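## Task

Shelf spots are tagged with a lot number printed on the shelf edge right beneath each spot, and several spots may carry the same number. Bring one cardboard box from lot 740 and one from lot 689 onto the desk so that no part of either box overhangs the desk edge. Every other cardboard box must stay on the shelf it started on. If no spot in the storeroom has one of these lots, leave that lot out. The robot must not topple or finish leaning, or the task fails.

## Robot and tools

Robot: a simulated Hello Robot Stretch 3 with one arm. A two-wheeled base (0.33 m long, 0.34 m wide, round rear) turns about a point midway between the wheels, 0.05 m behind its front edge. A lift carries the arm up a mast; the arm telescopes out to the robot's right, so reaching forward means driving the base. A wrist (yaw, pitch, roll) holds a two-finger gripper. Loose objects may occasionally be nudged by something other than the robot.

Frames: the base frame sits on the floor between the drive wheels, x forward, y left, z up, in metres. hand_pose is reported in it, located where the closed fingertips meet; with all wrist joints at zero its x axis points up, y back toward the mast, z toward the rear. The odometry frame is the base frame as it was at scene start; base_odometry counts wheel rotation only (slip counts as travel), heading in rad, left positive, -3.142 to 3.142.

move: one action per call. Either give base and/or joints (optionally with speeds, pace or contact_limits), or give servos alone. Motions start together and may finish at different times.
- base: a single object with exactly one key. translate_m is a relative drive in metres along the current heading (positive forward, -3 to 3); rotate_rad is a relative turn in place in radians (positive left, -6.4 to 6.4). No sideways motion. The offset counts from the base position in the last reported state, or from where it actually is if a move was still running.
- joints: absolute targets by name. lift_m 0 to 1.1 m; arm_m 0 to 0.52 m extension; wrist_yaw_rad -1.345 to 4.42 (0 along the arm, positive toward the front; 3.0 folds it over the base); wrist_pitch_rad -1.57 to 0.451 (0 level, negative tips fingers down); wrist_roll_rad -2.911 to 2.918 (0 fingers side by side, level); gripper_m -0.089 to 0.179 (larger is wider; the fingertip gap is about 0.007 m under the value when nearly shut, 0.025 m under when fully open); head_pan_rad -3.953 to 1.73 (0 forward, positive left, -1.57 along the arm); head_tilt_rad -1.53 to 0.419 (negative looks down). Done tolerances: lift and arm ±0.004, yaw/roll ±0.02, pitch ±0.05, gripper ±0.004, head ±0.1.
- pace: "default" or "max". Top speeds default/max: translate 0.12/0.30 m/s, rotate 0.76/1.90 rad/s, lift 0.11/0.15 m/s, arm 0.14/0.40 m/s. The base is capped at 0.10 m/s and 0.63 rad/s unless lift_m < 0.30, arm_m < 0.03 and wrist_yaw_rad > 2.54 all hold.
- speeds: per-key top speed in place of pace, no higher than the max value.
- contact_limits: stop thresholds, only next to that key's own command. arm_m, translate_m, rotate_rad take a motor_effort percentage 1 to 100 (base checks either wheel, both directions). lift_m takes an object {"down": n, "up": n}, force per cent beyond free motion; values under about 12 may trip in free air; unset it is roughly 32-47 down, 21-36 up.
- servos: "reboot" re-enables servos that shut off.
- cameras: list from head_camera, nav_camera, wrist_camera, all; omitted or ["all"] gives all, [] none. blocking: true (default) returns when everything rests; false returns in about half a second while motion continues, and a later move only overrides the joints or base it names.
Unknown keys make a call invalid; out-of-range values get it refused. A refusal or an uncommanded stop blocks the rest of that reply's move, wait and finished_scene calls.

wait: seconds 0 to 10, plus cameras; commands nothing and returns the state, early if running moves all settle. stop: brakes every running motion (status "stopped"); braked joints hold and may still press. zoom_image: camera plus region [x0, y0, x1, y1] in pixels of that camera's newest full image, at most 504x504. finished_scene: scene number 1 to 3; ends the scene irreversibly, so the result must hold with the robot idle.

Result lines: joint_positions; base_status and joint_status (done, moving, off_target = resting short and maybe still pushing, stopped, contact_stop = that joint goes slack, time_out or torque_fault = target dropped); move gives the worst status; earlier move shows a non-blocking move's progress; on_its_own lists things not commanded ("held at" is a target, not a reading); motor_effort in per cent with the peak in brackets, positive toward higher values or forward for wheels; contact_limits shows active caps; lidar_m twelve 30-degree sectors from straight ahead counter-clockwise (4th left, 7th back, 10th right), seeing only a plane 0.17 m high, "-" = nothing or too near; wrist_depth_mm and head_depth_mm 7x7 median depths; turned_by_wheels and turned_by_imu (trust the IMU if they disagree by over 0.15 rad); base_tilt in degrees (about 4 degrees of bias); pictures names image order. head_camera images arrive rotated: turn them a quarter clockwise; nav_camera a quarter counter-clockwise.

Gripping: command gripper_m below the object's width; release at least 0.05 above it or fully open. Readings do not prove a grasp; resend to re-squeeze if the stall guard loosens it.

Avoid: before folding or unfolding the wrist, have lift 0.32-0.95, pitch -0.4, roll near 0 (folded, lift may go to 0.25); with yaw below -0.4 keep pitch at -0.5 or lower. Pushing into something rigid with the gripper above about 0.45 m, or driving while holding or hooked on something fixed, can tip the robot; if tilt appears, back the gripper off. Wrist and head have no contact stop and shut off after sustained strain. Drops, releasing moving items, slams, hard hits and strong pushes are penalised.

Each tool is called after "Call:" by a JSON object that holds its "fn" and its "kwargs", one argument or row to a line.

## Session

Call:
{"fn": "move", "kwargs": {

}}

Scene clock: 0.00 s.
base_odometry: x=+0.000 y=+0.000 heading=+0.000
turned_by_wheels: +0.000
turned_by_imu: +0.000
base_tilt: forward=-0.3 right=-1.1
lidar_m: 1.49 1.03 0.94 1.59 2.73 1.10 0.84 0.82 0.87 1.24 1.57 1.87
head_depth_mm: 1635 1978 1988 1995 1934 1914 1913 / 1644 1836 1822 1794 1777 1764 1761 / 1648 1716 1697 1692 1673 1666 1648 / 1604 1614 1584 1587 1575 1556 1550 / 1529 1514 1504 1486 1485 1467 1462 / 1461 1438 1424 1418 1404 1400 1384 / 1381 1371 1355 1350 1345 1337 1330
base_status: not commanded
joint_positions: lift_m=+0.407 arm_m=+0.001 wrist_yaw_rad=+2.998 wrist_pitch_rad=-0.447 wrist_roll_rad=+0.000 gripper_m=+0.037 head_pan_rad=+0.000 head_tilt_rad=-0.003
joint_status: not commanded
measured_speeds: all 0
motor_effort: left_wheel=-0.4 right_wheel=+0.5 lift_m=+24.0 arm_m=-3.1 wrist_yaw_rad=+0.8 wrist_pitch_rad=+1.9 wrist_roll_rad=-0.1 gripper_m=+0.5 head_pan_rad=+0.2 head_tilt_rad=+7.2
hand_pose: x=+0.0104 y=+0.0728 z=+0.4134 quat_wxyz=(+0.206, +0.699, +0.107, +0.677) (m; base frame)
wrist_depth_mm: - 138 - - - - - / - 149 - - - - - / - 164 - - - - - / 926 191 221 881 874 865 868 / 748 720 212 711 714 725 721 / 653 645 129 618 129 632 623 / 565 576 276 557 539 544 550
pictures: head_camera (sideways), nav_camera (sideways), wrist_camera

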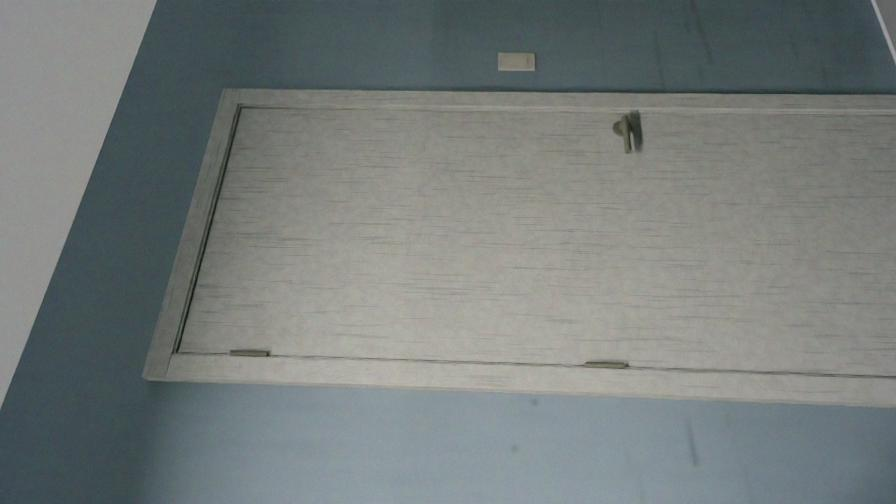

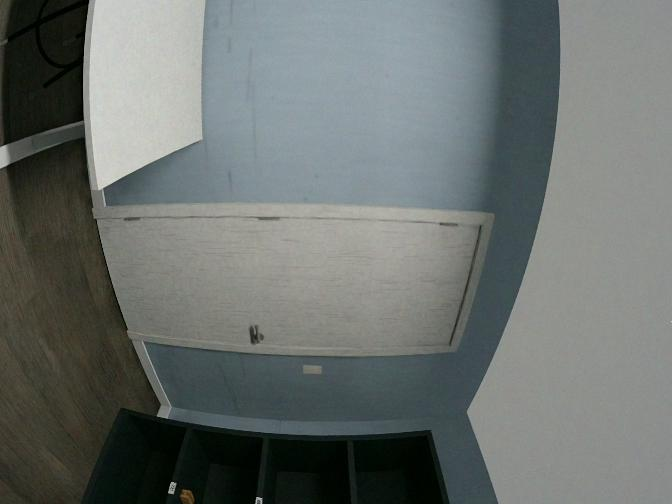

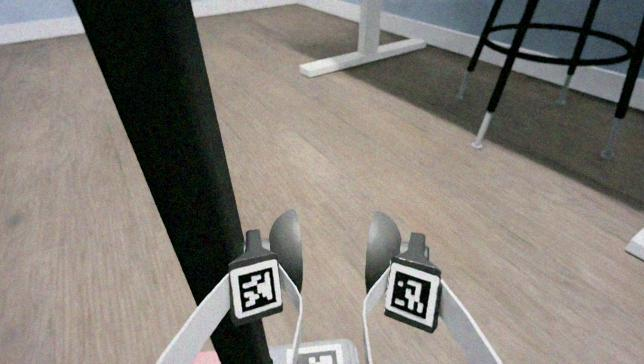

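Call:
{"fn": "move", "kwargs": {
  "joints": {"head_pan_rad": -1.57, "head_tilt_rad": -0.3},
  "pace": "max",
  "cameras": ["head_camera", "nav_camera"]
}}

Scene clock: 9.20 s.
move: done
base_odometry: x=+0.000 y=+0.000 heading=+0.000
turned_by_wheels: +0.000
turned_by_imu: +0.000
base_tilt: forward=-0.4 right=-1.2
lidar_m: 1.50 1.03 0.93 1.59 2.74 1.10 0.84 0.82 0.87 1.25 1.57 1.88
head_depth_mm: 981 999 1022 1047 1068 1095 1118 / 1115 1146 1178 1201 1235 1274 1303 / 1304 1340 1381 1424 1469 1511 1505 / 1562 1589 1647 1709 1776 1840 1544 / 1696 1819 1915 1947 1970 1896 1536 / 1619 1840 1931 2021 2052 1875 1537 / 1629 1753 1851 1917 1811 1874 1525
base_status: not commanded
joint_positions: lift_m=+0.407 arm_m=+0.001 wrist_yaw_rad=+2.998 wrist_pitch_rad=-0.447 wrist_roll_rad=+0.000 gripper_m=+0.037 head_pan_rad=-1.578 head_tilt_rad=-0.300
joint_status: all done
measured_speeds: translate_m=+0.000 rotate_rad=+0.000 lift_m=+0.000 arm_m=+0.000 wrist_yaw_rad=+0.000 wrist_pitch_rad=+0.000 wrist_roll_rad=+0.000 head_pan_rad=+0.024 head_tilt_rad=+0.000
motor_effort: left_wheel=-0.5(0.7) right_wheel=+0.5(1.0) lift_m=+23.5(24.2) arm_m=-12.7(12.8) wrist_yaw_rad=-0.7(1.8) wrist_pitch_rad=+1.9(2.1) wrist_roll_rad=+0.2(0.3) gripper_m=+0.6(0.9) head_pan_rad=+3.5(5.6) head_tilt_rad=-2.8(6.3)
hand_pose: x=+0.0104 y=+0.0728 z=+0.4134 quat_wxyz=(+0.206, +0.699, +0.107, +0.677) (m; base frame)
wrist_depth_mm: - 138 - - - - - / - 149 - - - - - / - 164 - - - - - / 917 191 221 893 870 865 860 / 750 717 212 727 706 741 720 / 649 641 129 621 129 631 618 / 560 577 276 567 544 551 548
pictures: head_camera (sideways), nav_camera (sideways)
camera_calibration:
head_camera: T_world_to_cam=[[-0.0444837, 0.24512, -0.968472, 1.27625], [0.997156, -0.0481336, -0.0579839, 0.0690367], [-0.060829, -0.968297, -0.242282, 0.271277], [0, 0, 0, 1]] pos_world=[0.00443346, -0.0468343, 1.30574]
nav_camera: T_world_to_cam=[[0.015057, -0.270282, 0.962663, -1.21003], [-0.999882, -0.00700785, 0.0136715, 0.0384748], [0.00305104, -0.962756, -0.270355, 0.305084], [0, 0, 0, 1]] pos_world=[0.0557588, -0.033058, 1.2468]

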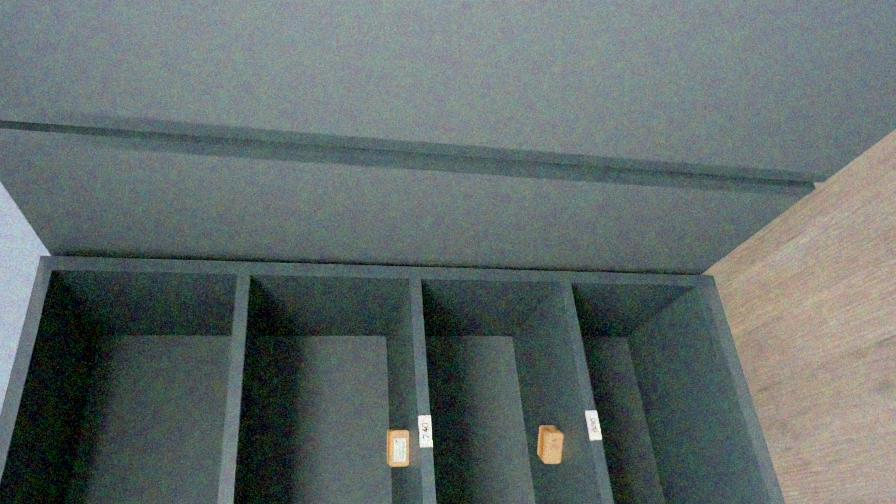

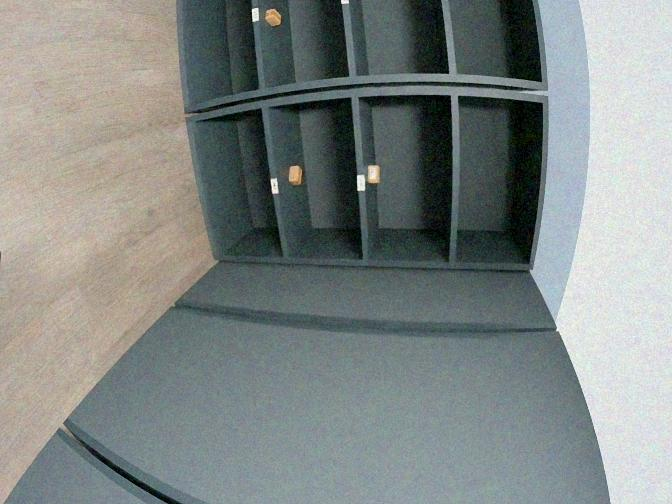

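Call:
{"fn": "zoom_image", "kwargs": {
  "camera": "head_camera",
  "region": [380, 380, 620, 500]
}}

Call:
{"fn": "move", "kwargs": {
  "joints": {"head_pan_rad": -0.9, "head_tilt_rad": -0.4},
  "pace": "max",
  "cameras": ["head_camera", "nav_camera"]
}}

Scaled by 2.100 from the camera's 896x504 image, which has a finer 1280x720 frame.

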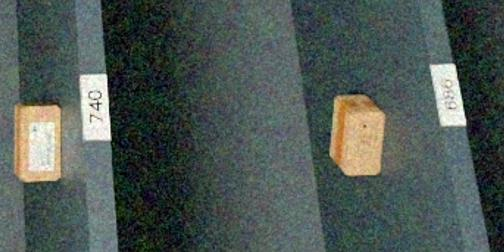

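Scene clock: 20.20 s.
move: done
base_odometry: x=+0.000 y=+0.000 heading=+0.000
turned_by_wheels: +0.000
turned_by_imu: +0.000
base_tilt: forward=-0.2 right=-1.2
lidar_m: 1.49 1.03 0.94 1.58 2.73 1.10 0.84 0.82 0.87 1.24 1.56 1.87
head_depth_mm: 1647 1724 1801 1947 2080 1754 1424 / 1636 1738 1839 1983 2072 1784 1419 / 1682 1628 1556 1704 1816 1769 1415 / 1733 1861 1918 2058 2148 1768 1397 / 1785 1902 1986 2113 2243 1754 1394 / 1828 1959 2029 2131 2226 1755 1393 / 1669 1716 1772 1912 2026 1746 1389
base_status: not commanded
joint_positions: lift_m=+0.407 arm_m=+0.001 wrist_yaw_rad=+2.998 wrist_pitch_rad=-0.447 wrist_roll_rad=+0.000 gripper_m=+0.037 head_pan_rad=-0.878 head_tilt_rad=-0.404
joint_status: all done
measured_speeds: all 0
motor_effort: left_wheel=-0.6(0.8) right_wheel=+0.5(1.1) lift_m=+23.5(24.3) arm_m=-13.9(13.9) wrist_yaw_rad=-0.8(1.6) wrist_pitch_rad=+2.0(2.0) wrist_roll_rad=-0.1(0.3) gripper_m=+0.4(0.9) head_pan_rad=-0.6(5.3) head_tilt_rad=-2.6(7.4)
hand_pose: x=+0.0104 y=+0.0728 z=+0.4134 quat_wxyz=(+0.206, +0.699, +0.107, +0.677) (m; base frame)
wrist_depth_mm: - 138 - - - - - / - 149 - - - - - / - 164 - - - - - / 900 191 221 888 873 874 863 / 766 726 212 718 705 725 715 / 644 658 129 620 129 629 621 / 554 577 277 557 538 552 551
pictures: head_camera (sideways), nav_camera (sideways)
camera_calibration:
head_camera: T_world_to_cam=[[-0.254995, 0.234922, -0.937971, 1.2377], [0.789829, 0.610196, -0.0618928, 0.0753824], [0.557806, -0.756619, -0.341145, 0.396174], [0, 0, 0, 1]] pos_world=[0.035079, -0.0370081, 1.30074]
nav_camera: T_world_to_cam=[[0.24822, -0.272556, 0.92957, -1.16824], [-0.759513, -0.650379, 0.0121147, 0.0390371], [0.601271, -0.709028, -0.368447, 0.429096], [0, 0, 0, 1]] pos_world=[0.0616265, 0.011219, 1.24359]

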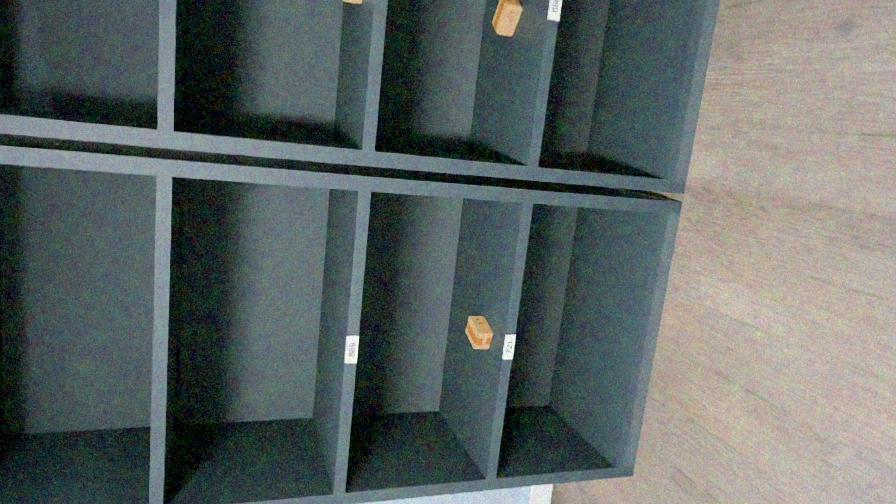

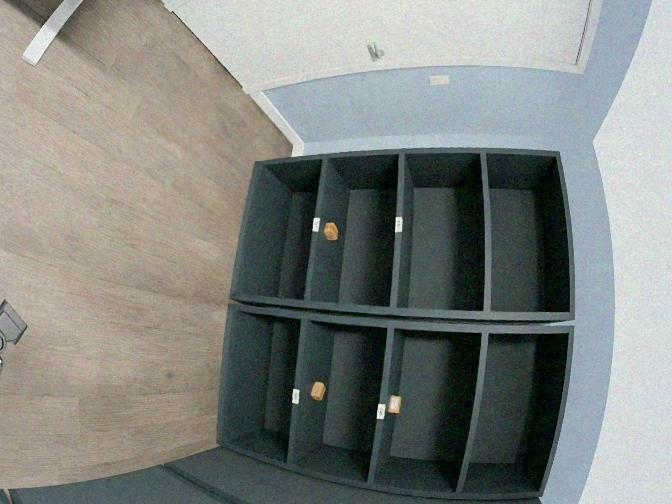

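Call:
{"fn": "zoom_image", "kwargs": {
  "camera": "head_camera",
  "region": [320, 300, 540, 390]
}}

Call:
{"fn": "zoom_image", "kwargs": {
  "camera": "head_camera",
  "region": [330, 0, 580, 60]
}}

Call:
{"fn": "move", "kwargs": {
  "joints": {"head_pan_rad": -2.3, "head_tilt_rad": -0.4},
  "pace": "max",
  "cameras": ["head_camera", "nav_camera"]
}}

Scaled by 2.291 from the camera's 896x504 image, which has a finer 1280x720 frame.

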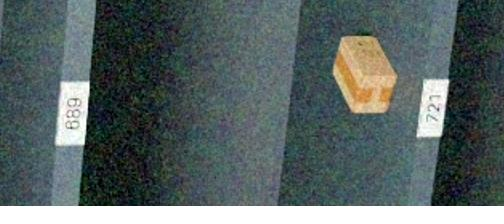

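Scaled by 2.016 from the camera's 896x504 image, which has a finer 1280x720 frame.

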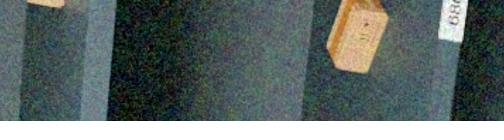

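Scene clock: 30.37 s.
move: done
base_odometry: x=+0.000 y=+0.000 heading=+0.000
turned_by_wheels: +0.000
turned_by_imu: +0.000
base_tilt: forward=-0.3 right=-1.2
lidar_m: 1.50 1.03 0.94 1.59 2.73 1.10 0.84 0.82 0.87 1.24 1.57 1.87
head_depth_mm: 658 691 733 777 832 888 958 / 684 723 761 810 866 928 1005 / 705 744 797 855 918 986 1075 / 729 774 824 883 954 1040 1125 / 759 806 864 931 999 1083 1192 / 786 842 900 977 1055 1149 1271 / 826 879 947 1022 1116 1223 1314
base_status: not commanded
joint_positions: lift_m=+0.407 arm_m=+0.001 wrist_yaw_rad=+2.998 wrist_pitch_rad=-0.447 wrist_roll_rad=+0.000 gripper_m=+0.037 head_pan_rad=-2.308 head_tilt_rad=-0.400
joint_status: all done
measured_speeds: translate_m=+0.000 rotate_rad=+0.000 lift_m=+0.000 arm_m=+0.000 wrist_yaw_rad=+0.000 wrist_pitch_rad=+0.000 wrist_roll_rad=+0.000 head_pan_rad=+0.024 head_tilt_rad=+0.000
motor_effort: left_wheel=-0.1(0.8) right_wheel=+0.6(1.0) lift_m=+23.9(24.3) arm_m=-13.2(14.0) wrist_yaw_rad=-0.6(1.8) wrist_pitch_rad=+2.1(2.1) wrist_roll_rad=+0.0(0.3) gripper_m=+0.3(0.8) head_pan_rad=+3.0(5.1) head_tilt_rad=+5.2(7.7)
hand_pose: x=+0.0104 y=+0.0728 z=+0.4134 quat_wxyz=(+0.206, +0.699, +0.107, +0.677) (m; base frame)
wrist_depth_mm: - 138 - - - - - / - 150 - - - - - / - 165 - - - - - / 905 192 221 877 872 868 869 / 746 721 212 714 713 723 726 / 654 644 128 619 129 623 623 / 567 581 279 556 543 547 546
pictures: head_camera (sideways), nav_camera (sideways)
camera_calibration:
head_camera: T_world_to_cam=[[0.194624, 0.283019, -0.93916, 1.23651], [0.714837, -0.696557, -0.0617721, 0.075683], [-0.671661, -0.659324, -0.337879, 0.399423], [0, 0, 0, 1]] pos_world=[-0.0264784, -0.0338877, 1.30091]
nav_camera: T_world_to_cam=[[-0.232856, -0.281613, 0.930845, -1.16697], [-0.750485, 0.660775, 0.0121691, 0.0389111], [-0.618506, -0.695752, -0.365212, 0.432326], [0, 0, 0, 1]] pos_world=[0.0248628, -0.0535529, 1.24368]

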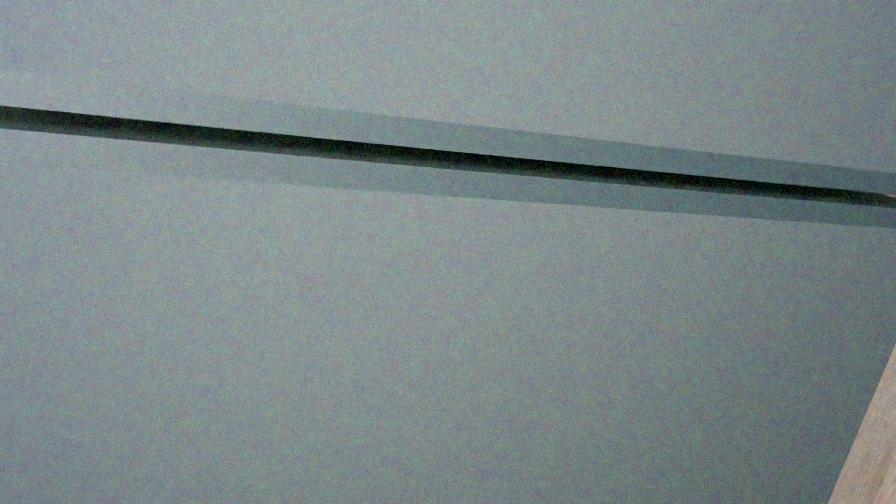

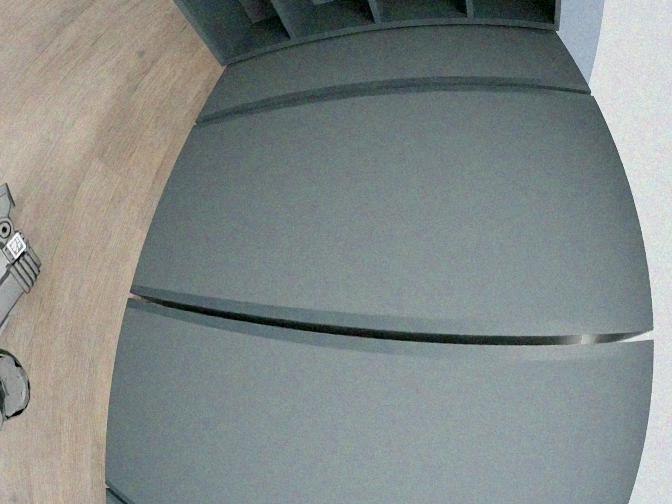

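Call:
{"fn": "move", "kwargs": {
  "joints": {"head_pan_rad": -3.2, "head_tilt_rad": -0.3},
  "pace": "max",
  "cameras": ["nav_camera"]
}}

Call:
{"fn": "move", "kwargs": {
  "joints": {"head_pan_rad": 1.6, "head_tilt_rad": -0.3},
  "pace": "max",
  "cameras": ["nav_camera", "head_camera"]
}}

Call:
{"fn": "move", "kwargs": {
  "joints": {"head_pan_rad": 0.6, "head_tilt_rad": -0.3},
  "pace": "max",
  "cameras": ["nav_camera", "head_camera"]
}}

Scene clock: 50.70 s.
move: done
base_odometry: x=+0.000 y=+0.000 heading=+0.000
turned_by_wheels: +0.000
turned_by_imu: +0.000
base_tilt: forward=-0.3 right=-1.3
lidar_m: 1.49 1.03 0.94 1.59 2.74 1.10 0.84 0.82 0.87 1.24 1.57 1.87
head_depth_mm: 1026 1077 1162 1247 1348 1449 1509 / 957 1006 1065 1129 1213 1301 1408 / 886 929 982 1042 1102 1187 1274 / 825 868 913 963 1020 1084 1159 / 777 814 852 898 943 996 1063 / 736 765 800 835 878 928 986 / 694 721 754 787 825 869 910
base_status: not commanded
joint_positions: lift_m=+0.407 arm_m=+0.001 wrist_yaw_rad=+2.998 wrist_pitch_rad=-0.447 wrist_roll_rad=+0.000 gripper_m=+0.037 head_pan_rad=-3.221 head_tilt_rad=-0.296
joint_status: all done
measured_speeds: all 0
motor_effort: left_wheel=-0.3(0.8) right_wheel=+0.4(1.0) lift_m=+23.8(24.3) arm_m=-12.8(13.7) wrist_yaw_rad=+0.3(1.0) wrist_pitch_rad=+1.9(2.1) wrist_roll_rad=-0.1(0.2) gripper_m=+0.5(0.8) head_pan_rad=+0.8(4.9) head_tilt_rad=+3.4(8.7)
hand_pose: x=+0.0104 y=+0.0728 z=+0.4134 quat_wxyz=(+0.206, +0.699, +0.107, +0.677) (m; base frame)
wrist_depth_mm: - 138 - - - - - / - 150 - - - - - / - 164 - - - - - / 907 191 221 906 872 882 864 / 752 718 212 711 699 726 724 / 645 644 128 619 129 623 618 / 564 575 276 556 534 553 551
pictures: nav_camera (sideways)
camera_calibration:
nav_camera: T_world_to_cam=[[-0.26723, 0.00422593, 0.963623, -1.20956], [0.0652624, 0.997774, 0.0137228, 0.0319106], [-0.96142, 0.0665555, -0.266911, 0.306484], [0, 0, 0, 1]] pos_world=[-0.0306537, -0.0471263, 1.24693]

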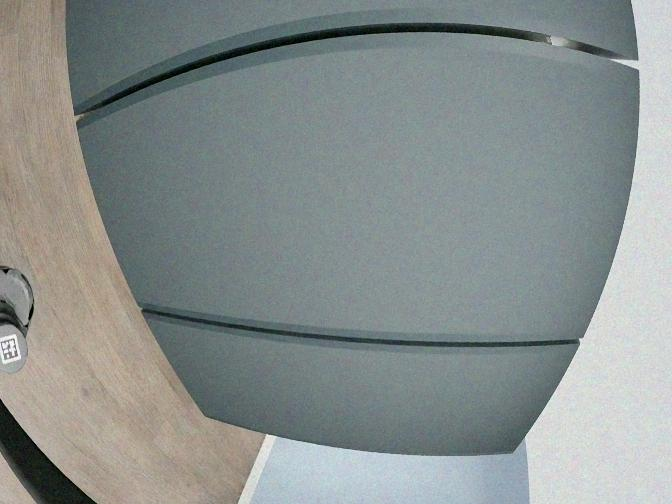

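Scene clock: 53.90 s.
move: done
base_odometry: x=+0.000 y=+0.000 heading=+0.000
turned_by_wheels: +0.000
turned_by_imu: +0.000
base_tilt: forward=-0.3 right=-1.2
lidar_m: 1.49 1.03 0.94 1.59 2.74 1.10 0.84 0.82 0.87 1.24 1.57 1.87
head_depth_mm: 1825 1860 1886 1927 1356 1023 1560 / 2101 2150 2178 2245 1345 1759 1551 / 2492 2560 2640 2668 1518 2026 1552 / 2558 2696 2833 3028 2750 2002 1537 / 2461 2566 2705 2900 2834 1999 1528 / 2367 2483 2574 2711 2775 1977 1531 / 2273 2337 2477 2569 2646 1973 1522
base_status: not commanded
joint_positions: lift_m=+0.407 arm_m=+0.001 wrist_yaw_rad=+2.998 wrist_pitch_rad=-0.447 wrist_roll_rad=+0.000 gripper_m=+0.037 head_pan_rad=+1.609 head_tilt_rad=-0.298
joint_status: all done
measured_speeds: translate_m=+0.000 rotate_rad=+0.000 lift_m=+0.000 arm_m=+0.000 wrist_yaw_rad=+0.000 wrist_pitch_rad=+0.000 wrist_roll_rad=+0.000 head_pan_rad=-0.024 head_tilt_rad=+0.000
motor_effort: left_wheel=-0.3(0.9) right_wheel=+0.2(1.1) lift_m=+24.1(24.6) arm_m=-13.2(13.6) wrist_yaw_rad=-0.8(1.9) wrist_pitch_rad=+1.9(2.1) wrist_roll_rad=+0.3(0.3) gripper_m=+0.2(1.1) head_pan_rad=-3.1(5.7) head_tilt_rad=-3.4(6.4)
hand_pose: x=+0.0104 y=+0.0728 z=+0.4134 quat_wxyz=(+0.206, +0.699, +0.107, +0.677) (m; base frame)
wrist_depth_mm: - 138 - - - - - / - 149 - - - - - / - 164 - - - - - / 918 191 221 881 883 871 867 / 750 734 213 709 705 723 728 / 650 646 128 616 129 627 624 / 569 579 277 556 538 553 552
pictures: head_camera (sideways), nav_camera (sideways)
camera_calibration:
head_camera: T_world_to_cam=[[0.0554317, -0.241341, -0.968856, 1.27614], [-0.998316, 0.00322079, -0.0579195, 0.0811255], [0.0170988, 0.970435, -0.240756, 0.268816], [0, 0, 0, 1]] pos_world=[0.00565367, 0.0468557, 1.30582]
nav_camera: T_world_to_cam=[[-0.0271696, 0.267813, 0.963088, -1.21032], [0.99855, 0.0520571, 0.0136941, 0.0262549], [-0.0464681, 0.962064, -0.268839, 0.303412], [0, 0, 0, 1]] pos_world=[-0.0450019, 0.0308722, 1.24686]

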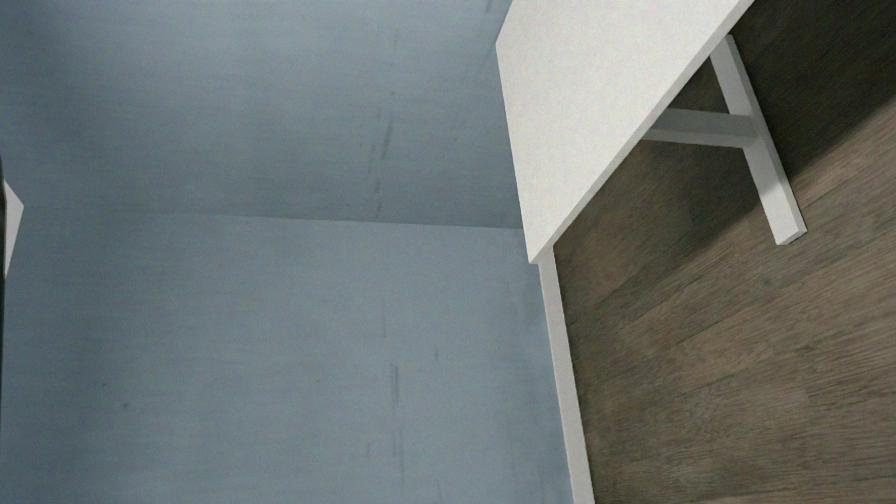

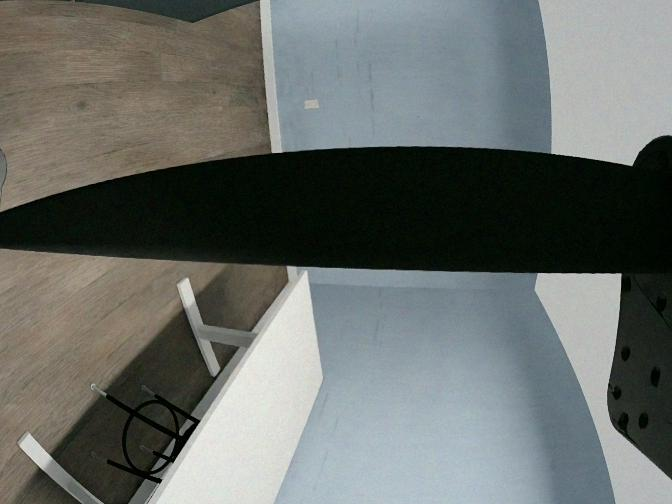

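Scene clock: 54.77 s.
move: done
base_odometry: x=+0.000 y=+0.000 heading=+0.000
turned_by_wheels: +0.000
turned_by_imu: +0.000
base_tilt: forward=-0.3 right=-1.3
lidar_m: 1.49 1.03 0.94 1.59 2.74 1.10 0.84 0.82 0.87 1.25 1.57 1.87
head_depth_mm: 1232 1286 1346 1401 1466 1546 1568 / 1238 1295 1355 1436 1500 1566 1510 / 1250 1313 1373 1438 1326 914 1442 / 1261 1322 1382 1464 1308 906 1208 / 1273 1337 1398 1469 1304 903 1447 / 1294 1351 1421 1495 1296 899 1439 / 1301 1364 1426 1508 1283 894 1428
base_status: not commanded
joint_positions: lift_m=+0.407 arm_m=+0.001 wrist_yaw_rad=+2.998 wrist_pitch_rad=-0.447 wrist_roll_rad=+0.000 gripper_m=+0.037 head_pan_rad=+0.573 head_tilt_rad=-0.300
joint_status: all done
measured_speeds: all 0
motor_effort: left_wheel=-0.4(0.7) right_wheel=+0.1(1.0) lift_m=+24.3(24.5) arm_m=-13.0(13.3) wrist_yaw_rad=-0.8(1.1) wrist_pitch_rad=+1.9(2.1) wrist_roll_rad=-0.3(0.3) gripper_m=+0.4(0.7) head_pan_rad=+1.1(5.9) head_tilt_rad=-3.0(5.7)
hand_pose: x=+0.0104 y=+0.0728 z=+0.4134 quat_wxyz=(+0.206, +0.699, +0.107, +0.677) (m; base frame)
wrist_depth_mm: - 138 - - - - - / - 149 - - - - - / - 164 - - - - - / 922 191 221 876 886 859 859 / 764 722 212 713 707 726 726 / 640 642 129 620 129 623 626 / 567 581 279 556 540 552 543
pictures: head_camera (sideways), nav_camera (sideways)
camera_calibration:
head_camera: T_world_to_cam=[[-0.180375, -0.171325, -0.968562, 1.2772], [-0.506084, 0.860534, -0.0579688, 0.0781869], [0.843412, 0.479718, -0.241923, 0.265295], [0, 0, 0, 1]] pos_world=[0.0461902, 0.0242668, 1.30576]
nav_camera: T_world_to_cam=[[0.217549, 0.160497, 0.962763, -1.21139], [0.553719, -0.832592, 0.0136769, 0.0289909], [0.803784, 0.530125, -0.269999, 0.299736], [0, 0, 0, 1]] pos_world=[0.00656178, 0.0596652, 1.24682]

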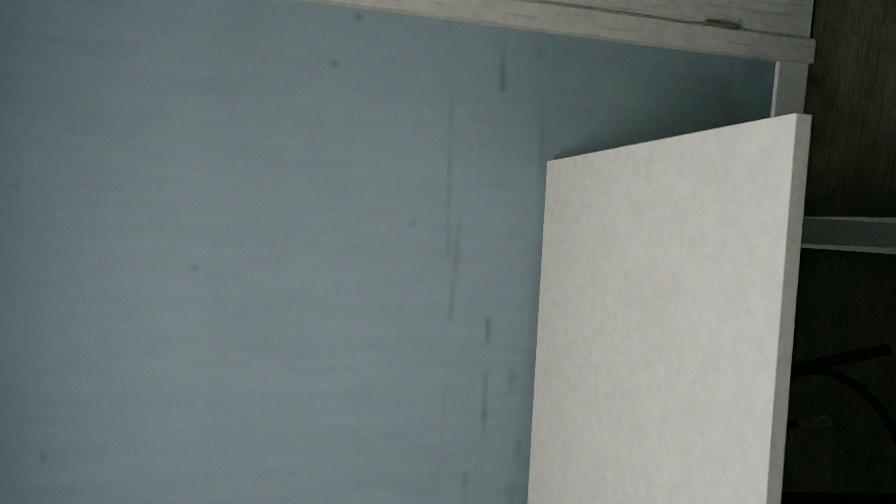

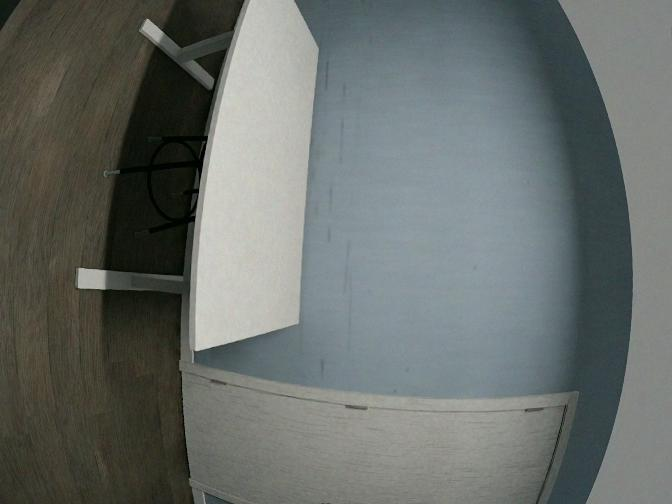

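Call:
{"fn": "move", "kwargs": {
  "joints": {"head_pan_rad": -1.25, "head_tilt_rad": -0.42},
  "pace": "max",
  "cameras": ["head_camera"]
}}

Scene clock: 124.73 s.
move: done
base_odometry: x=+0.000 y=+0.000 heading=+0.000
turned_by_wheels: +0.000
turned_by_imu: +0.000
base_tilt: forward=-0.2 right=-1.2
lidar_m: 1.50 1.03 0.93 1.58 2.74 1.10 0.84 0.82 0.87 1.24 1.57 1.87
head_depth_mm: 1434 1505 1572 1596 1611 1630 1393 / 1747 1839 1846 1862 1936 1731 1395 / 1749 1872 1956 2093 2211 1732 1385 / 1716 1843 1910 2048 2179 1715 1372 / 1690 1792 1906 2011 2157 1715 1368 / 1625 1477 1518 1666 1857 1696 1365 / 1599 1720 1815 1949 2035 1695 1359
base_status: not commanded
joint_positions: lift_m=+0.407 arm_m=+0.001 wrist_yaw_rad=+2.998 wrist_pitch_rad=-0.447 wrist_roll_rad=+0.000 gripper_m=+0.037 head_pan_rad=-1.258 head_tilt_rad=-0.424
joint_status: all done
measured_speeds: translate_m=+0.000 rotate_rad=+0.000 lift_m=+0.000 arm_m=+0.000 wrist_yaw_rad=+0.000 wrist_pitch_rad=+0.000 wrist_roll_rad=+0.000 head_pan_rad=+0.024 head_tilt_rad=+0.000
motor_effort: left_wheel=-0.4(0.9) right_wheel=+0.6(1.2) lift_m=+23.8(25.0) arm_m=-13.3(13.5) wrist_yaw_rad=-0.3(1.7) wrist_pitch_rad=+1.9(2.1) wrist_roll_rad=+0.1(0.4) gripper_m=+0.6(1.0) head_pan_rad=+3.3(4.7) head_tilt_rad=+2.5(6.6)
hand_pose: x=+0.0104 y=+0.0728 z=+0.4134 quat_wxyz=(+0.206, +0.699, +0.107, +0.677) (m; base frame)
wrist_depth_mm: - 138 - - - - - / - 150 - - - - - / - 165 - - - - - / 907 191 221 892 872 867 860 / 766 734 212 713 714 723 719 / 645 640 129 617 129 630 626 / 568 578 277 557 542 551 544
pictures: head_camera (sideways)
camera_calibration:
head_camera: T_world_to_cam=[[-0.15562, 0.331328, -0.930593, 1.22746], [0.959457, 0.274816, -0.0626016, 0.0752687], [0.235001, -0.902606, -0.360662, 0.423542], [0, 0, 0, 1]] pos_world=[0.0192683, -0.0450859, 1.29973]

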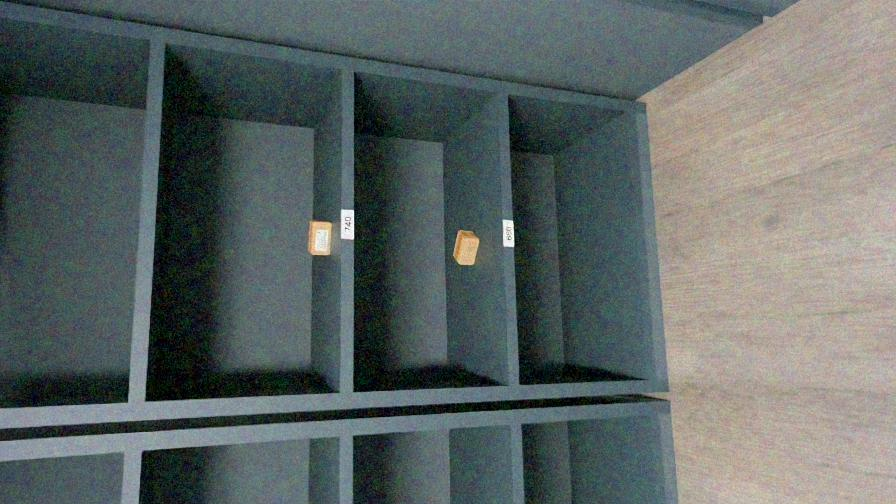

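Call:
{"fn": "zoom_image", "kwargs": {
  "camera": "head_camera",
  "region": [440, 210, 530, 270]
}}

Call:
{"fn": "zoom_image", "kwargs": {
  "camera": "head_camera",
  "region": [290, 200, 380, 260]
}}

Scaled by 5.600 from the camera's 896x504 image, which has a finer 1280x720 frame.

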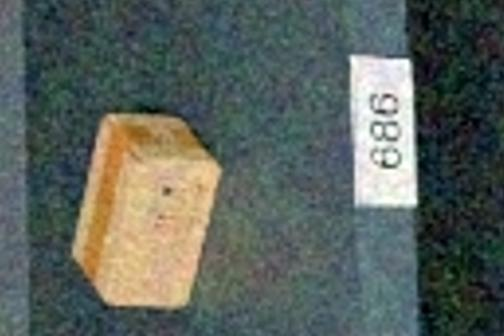

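Scaled by 5.600 from the camera's 896x504 image, which has a finer 1280x720 frame.

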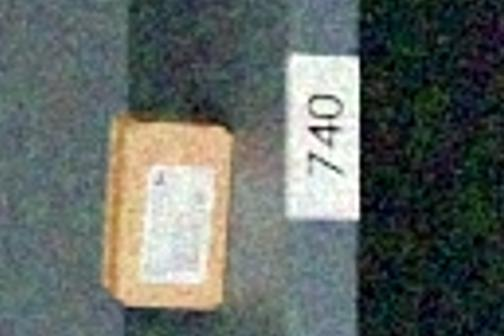

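Call:
{"fn": "move", "kwargs": {
  "base": {"rotate_rad": -1.552},
  "pace": "max",
  "cameras": []
}}

Call:
{"fn": "move", "kwargs": {
  "base": {"translate_m": 0.86},
  "joints": {"lift_m": 0.6},
  "pace": "max",
  "cameras": []
}}

Call:
{"fn": "move", "kwargs": {
  "base": {"rotate_rad": 2.014},
  "pace": "max",
  "cameras": ["head_camera", "nav_camera"]
}}

Scene clock: 192.40 s.
move: done
base_odometry: x=+0.000 y=+0.000 heading=-1.552
turned_by_wheels: -1.552
turned_by_imu: -1.526
base_tilt: forward=-0.3 right=-1.2
lidar_m: 1.29 1.57 1.87 1.49 1.07 0.94 1.59 2.71 1.07 0.83 0.82 0.88
head_depth_mm: 700 751 808 876 956 1050 1162 / 690 739 797 860 939 1029 1140 / 683 730 786 849 919 1011 1114 / 674 720 772 835 908 998 1102 / 666 712 763 821 890 977 1073 / 659 702 751 809 879 963 1069 / 661 700 749 806 873 951 1035
base_status: done
joint_positions: lift_m=+0.407 arm_m=+0.001 wrist_yaw_rad=+2.998 wrist_pitch_rad=-0.447 wrist_roll_rad=+0.000 gripper_m=+0.037 head_pan_rad=-1.250 head_tilt_rad=-0.420
joint_status: not commanded
measured_speeds: all 0
motor_effort: left_wheel=+7.3(12.0) right_wheel=-9.8(13.3) lift_m=+24.1(25.3) arm_m=-13.6(14.2) wrist_yaw_rad=-0.3(1.8) wrist_pitch_rad=+2.0(2.1) wrist_roll_rad=-0.1(0.3) gripper_m=+0.5(1.0) head_pan_rad=+2.9(4.0) head_tilt_rad=+3.9(5.8)
hand_pose: x=+0.0104 y=+0.0728 z=+0.4134 quat_wxyz=(+0.206, +0.699, +0.107, +0.677) (m; base frame)
wrist_depth_mm: - 138 - - - - - / - 149 - - - - - / - 164 - - - - - / 891 191 221 893 862 867 845 / 755 729 211 715 701 731 738 / 651 647 128 615 129 621 619 / 565 579 279 554 540 548 550
pictures: none
No camera images: "cameras" was empty.

Scene clock: 201.97 s.
move: done
base_odometry: x=+0.017 y=-0.860 heading=-1.552
turned_by_wheels: +0.000
turned_by_imu: +0.000
base_tilt: forward=-0.3 right=-1.1
lidar_m: 0.73 1.24 0.90 1.58 1.81 1.59 2.43 1.34 0.60 0.47 0.46 0.50
head_depth_mm: 378 405 437 473 517 570 631 / 374 400 431 465 508 557 619 / 370 395 424 459 500 547 607 / 365 390 419 452 492 538 595 / 361 385 413 446 483 529 582 / 356 380 408 439 476 519 573 / 353 376 402 432 468 510 562
base_status: done
joint_positions: lift_m=+0.600 arm_m=+0.001 wrist_yaw_rad=+2.998 wrist_pitch_rad=-0.449 wrist_roll_rad=+0.000 gripper_m=+0.037 head_pan_rad=-1.250 head_tilt_rad=-0.420
joint_status: all done
measured_speeds: all 0
motor_effort: left_wheel=+4.5(11.9) right_wheel=+3.9(10.7) lift_m=+29.9(33.3) arm_m=-10.1(13.7) wrist_yaw_rad=-0.1(2.1) wrist_pitch_rad=+2.1(2.3) wrist_roll_rad=+0.0(0.4) gripper_m=+0.4(1.2) head_pan_rad=+2.2(3.6) head_tilt_rad=+2.3(4.7)
hand_pose: x=+0.0104 y=+0.0726 z=+0.6059 quat_wxyz=(+0.207, +0.699, +0.108, +0.677) (m; base frame)
wrist_depth_mm: - 138 - - - 854 - / - 149 - - - - - / - 164 - - - - - / - 191 221 - - - - / - 981 212 969 953 953 - / 881 872 128 851 129 841 821 / 770 772 278 756 727 742 731
pictures: none
No camera images: "cameras" was empty.

Scene clock: 206.10 s.
move: done
base_odometry: x=+0.017 y=-0.860 heading=+0.462
turned_by_wheels: +2.014
turned_by_imu: +1.981
base_tilt: forward=-0.3 right=-1.2
lidar_m: 1.80 1.59 2.42 1.85 0.67 0.48 0.47 0.48 0.66 1.24 0.90 1.58
head_depth_mm: 970 1056 1124 893 1271 1050 1255 / 998 1084 1160 899 1306 1044 1283 / 1029 1121 1195 954 1337 1072 1307 / 1030 1148 1229 1028 1382 1106 1305 / 838 952 1017 1005 1187 1150 1259 / 741 803 852 919 996 1091 1214 / 765 1256 1359 1504 1357 1501 1294
base_status: done
joint_positions: lift_m=+0.600 arm_m=+0.001 wrist_yaw_rad=+2.998 wrist_pitch_rad=-0.449 wrist_roll_rad=+0.000 gripper_m=+0.037 head_pan_rad=-1.250 head_tilt_rad=-0.420
joint_status: not commanded
measured_speeds: all 0
motor_effort: left_wheel=-8.7(12.4) right_wheel=+9.3(12.1) lift_m=+29.6(30.5) arm_m=-13.4(14.2) wrist_yaw_rad=-0.2(2.0) wrist_pitch_rad=+2.1(2.2) wrist_roll_rad=-0.3(0.3) gripper_m=+0.5(1.0) head_pan_rad=+1.8(2.7) head_tilt_rad=+1.9(2.6)
hand_pose: x=+0.0104 y=+0.0726 z=+0.6059 quat_wxyz=(+0.207, +0.699, +0.108, +0.677) (m; base frame)
wrist_depth_mm: 610 138 - - - - - / - 149 - - - - - / - 164 - - - - - / - 183 221 - - - - / - 849 212 989 961 967 981 / - 866 129 839 129 859 861 / - 763 279 757 736 745 741
pictures: head_camera (sideways), nav_camera (sideways)
camera_calibration:
head_camera: T_world_to_cam=[[-0.157089, 0.325833, -0.932285, 1.22968], [0.957148, 0.282785, -0.0624448, 0.075079], [0.24329, -0.902145, -0.356293, 0.417805], [0, 0, 0, 1]] pos_world=[0.0196588, -0.04498, 1.29996]
nav_camera: T_world_to_cam=[[0.137069, -0.358308, 0.923487, -1.15962], [-0.943745, -0.330461, 0.0118592, 0.0404938], [0.300927, -0.873161, -0.383447, 0.450449], [0, 0, 0, 1]] pos_world=[0.0616122, -0.00880528, 1.24314]

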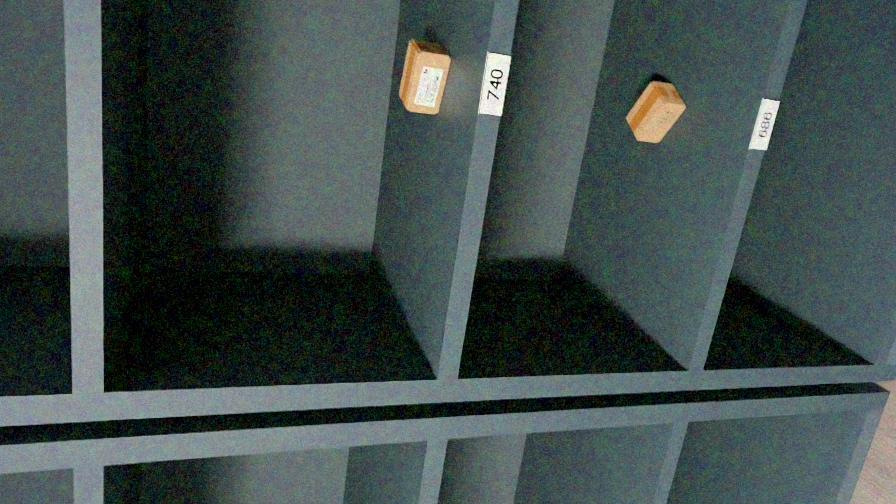

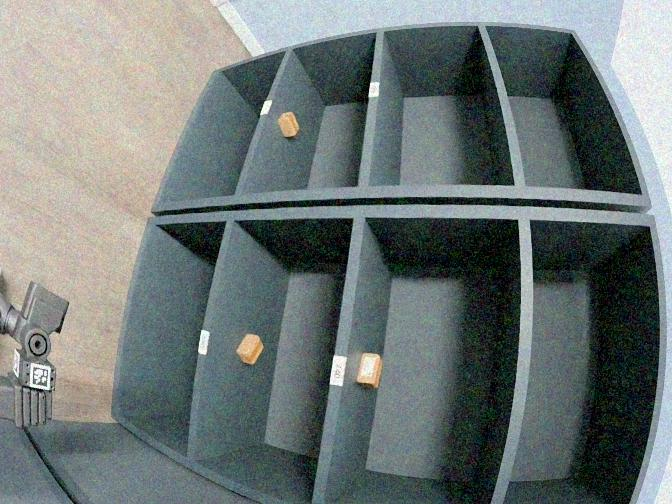

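Call:
{"fn": "zoom_image", "kwargs": {
  "camera": "head_camera",
  "region": [730, 80, 800, 160]
}}

Call:
{"fn": "zoom_image", "kwargs": {
  "camera": "nav_camera",
  "region": [340, 60, 400, 120]
}}

Scaled by 6.300 from the camera's 896x504 image, which has a finer 1280x720 frame.

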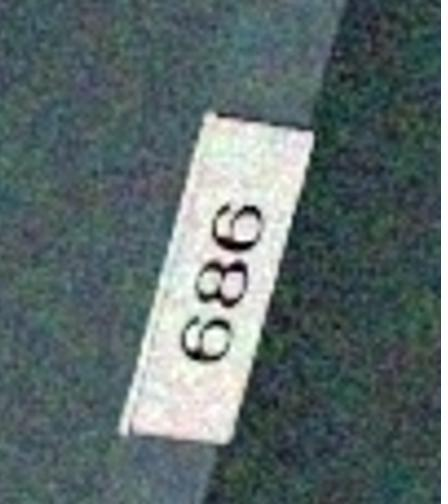

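Scaled by 8.400 from the camera's 672x504 image, which has a finer 792x594 frame.

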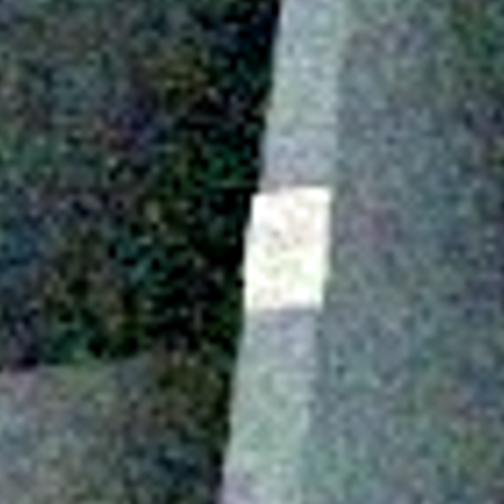

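Call:
{"fn": "move", "kwargs": {
  "joints": {"head_pan_rad": -1.57, "head_tilt_rad": -0.6},
  "pace": "max",
  "cameras": ["head_camera", "nav_camera"]
}}

Scene clock: 225.40 s.
move: done
base_odometry: x=+0.017 y=-0.860 heading=+0.462
turned_by_wheels: +0.000
turned_by_imu: +0.000
base_tilt: forward=-0.3 right=-1.1
lidar_m: 1.80 1.59 2.42 1.84 0.67 0.48 0.47 0.48 0.66 1.24 0.90 1.58
head_depth_mm: 1011 1082 928 1049 1049 1131 1177 / 1020 1126 911 1348 1152 1336 1237 / 1023 1121 972 1352 1141 1396 1237 / 1020 1120 900 1349 1134 1382 1228 / 1018 1117 911 1344 1123 1383 1223 / 1017 1116 926 1337 1111 1367 1216 / 1015 1113 913 1288 1108 1318 1216
base_status: not commanded
joint_positions: lift_m=+0.600 arm_m=+0.001 wrist_yaw_rad=+2.998 wrist_pitch_rad=-0.449 wrist_roll_rad=+0.000 gripper_m=+0.037 head_pan_rad=-1.575 head_tilt_rad=-0.600
joint_status: all done
measured_speeds: all 0
motor_effort: left_wheel=-8.4(8.9) right_wheel=+9.5(9.5) lift_m=+29.5(29.5) arm_m=-12.8(13.3) wrist_yaw_rad=-0.3(1.6) wrist_pitch_rad=+2.1(2.3) wrist_roll_rad=-0.1(0.3) gripper_m=+0.2(0.9) head_pan_rad=-2.3(4.5) head_tilt_rad=-4.4(5.5)
hand_pose: x=+0.0104 y=+0.0726 z=+0.6059 quat_wxyz=(+0.207, +0.699, +0.108, +0.677) (m; base frame)
wrist_depth_mm: 611 139 - - - - - / - 149 - - - - - / - 165 - - - - - / - 184 220 - - - - / - 855 213 980 980 975 993 / - 878 129 846 129 855 847 / - 759 279 765 729 750 745
pictures: head_camera (sideways), nav_camera (sideways)
camera_calibration:
head_camera: T_world_to_cam=[[-0.0442482, 0.520013, -0.853012, 1.12557], [0.99739, -0.0257726, -0.067449, 0.0813332], [-0.0570587, -0.85377, -0.517515, 0.629428], [0, 0, 0, 1]] pos_world=[0.00459806, -0.0458303, 1.29135]
nav_camera: T_world_to_cam=[[0.0149191, -0.542429, 0.839969, -1.04994], [-0.999865, -0.0138343, 0.00882522, 0.0447885], [0.00683336, -0.839988, -0.542562, 0.659284], [0, 0, 0, 1]] pos_world=[0.0559414, -0.0151071, 1.23922]

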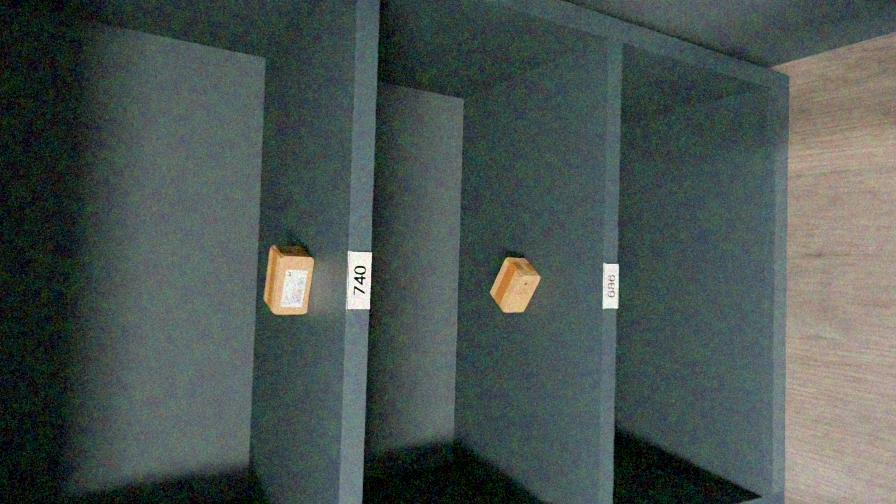

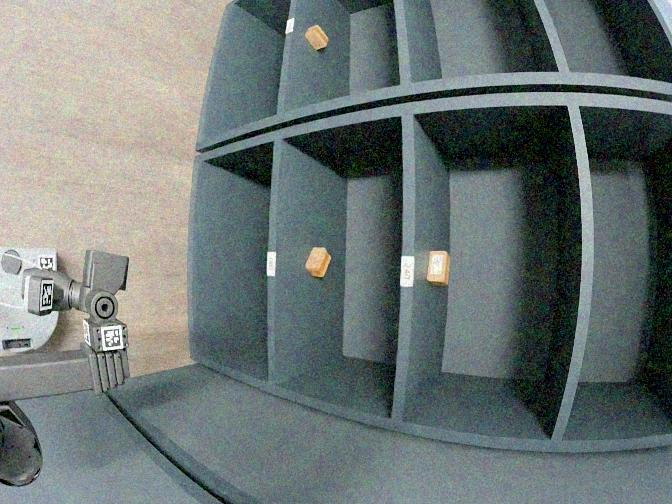

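Call:
{"fn": "zoom_image", "kwargs": {
  "camera": "head_camera",
  "region": [595, 260, 625, 310]
}}

Call:
{"fn": "zoom_image", "kwargs": {
  "camera": "head_camera",
  "region": [480, 250, 545, 320]
}}

Scaled by 10.080 from the camera's 896x504 image, which has a finer 1280x720 frame.

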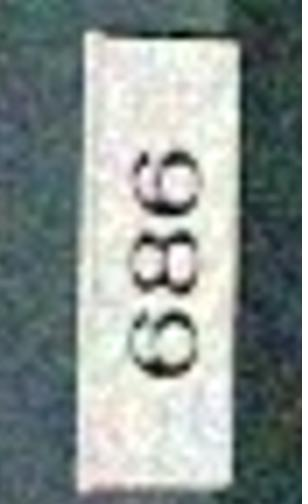

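Scaled by 7.200 from the camera's 896x504 image, which has a finer 1280x720 frame.

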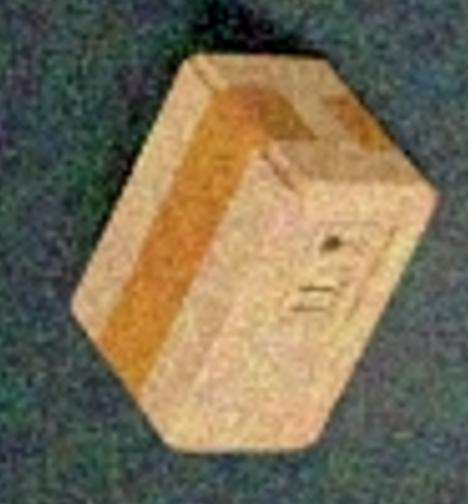

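Call:
{"fn": "zoom_image", "kwargs": {
  "camera": "head_camera",
  "region": [250, 235, 330, 325]
}}

Scaled by 5.600 from the camera's 896x504 image, which has a finer 1280x720 frame.

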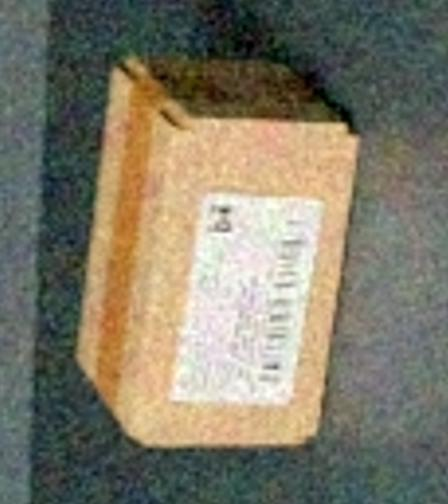

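Call:
{"fn": "move", "kwargs": {
  "joints": {"wrist_yaw_rad": 0.0, "gripper_m": 0.179},
  "pace": "max",
  "cameras": ["wrist_camera", "nav_camera"]
}}

Scene clock: 317.27 s.
move: done
base_odometry: x=+0.017 y=-0.860 heading=+0.462
turned_by_wheels: +0.000
turned_by_imu: +0.000
base_tilt: forward=-0.4 right=-1.1
lidar_m: 1.80 1.59 2.42 1.85 0.67 0.48 0.47 0.48 0.66 1.24 0.91 1.58
head_depth_mm: 1007 1091 924 1066 1053 1140 1184 / 1020 1122 913 1346 1154 1351 1236 / 1023 1118 971 1354 1139 1401 1234 / 1017 1118 891 1345 1127 1386 1223 / 1020 1116 913 1345 1118 1367 1224 / 1016 1113 923 1350 1110 1369 1209 / 1010 1120 914 1292 1143 1308 1211
base_status: not commanded
joint_positions: lift_m=+0.600 arm_m=+0.001 wrist_yaw_rad=+0.003 wrist_pitch_rad=-0.449 wrist_roll_rad=+0.000 gripper_m=+0.179 head_pan_rad=-1.570 head_tilt_rad=-0.600
joint_status: all done
measured_speeds: all 0
motor_effort: left_wheel=-8.3(8.9) right_wheel=+9.2(9.7) lift_m=+28.3(29.3) arm_m=-11.7(12.8) wrist_yaw_rad=-2.7(7.0) wrist_pitch_rad=+2.2(2.3) wrist_roll_rad=-0.2(0.3) gripper_m=+0.8(83.7) head_pan_rad=+3.5(3.9) head_tilt_rad=-5.6(5.9)
hand_pose: x=-0.0208 y=-0.3660 z=+0.6059 quat_wxyz=(+0.690, +0.159, -0.689, -0.156) (m; base frame)
wrist_depth_mm: - - - 683 - 728 - / - - - - - - 541 / - - - - - - 595 / - - - - - - - / - 143 - - - 831 - / - 141 835 849 826 826 - / 727 746 766 753 754 731 105
pictures: nav_camera (sideways), wrist_camera
camera_calibration:
nav_camera: T_world_to_cam=[[0.0174753, -0.542594, 0.839814, -1.04975], [-0.999789, -0.0185485, 0.00882013, 0.0447946], [0.0107916, -0.839791, -0.542803, 0.659573], [0, 0, 0, 1]] pos_world=[0.056012, -0.0148541, 1.23922]
wrist_camera: T_world_to_cam=[[-0.998882, -0.039125, -0.026528, -0.0124072], [-0.00258379, 0.605547, -0.795805, 0.736275], [0.0471999, -0.794847, -0.604971, 0.242792], [0, 0, 0, 1]] pos_world=[-0.0219507, -0.253352, 0.732484]

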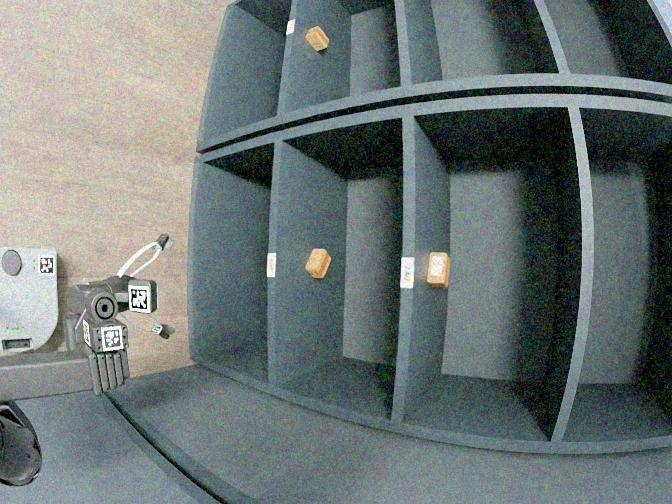

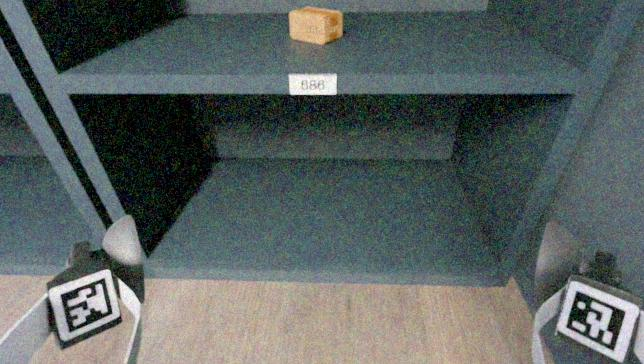

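Call:
{"fn": "zoom_image", "kwargs": {
  "camera": "wrist_camera",
  "region": [280, 65, 345, 105]
}}

Scaled by 7.754.

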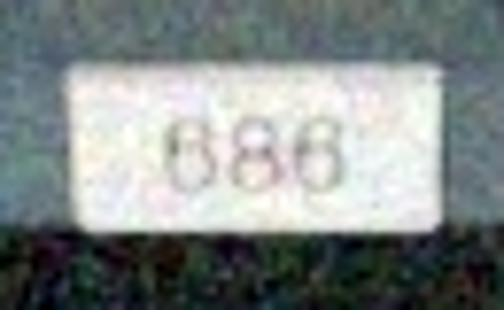

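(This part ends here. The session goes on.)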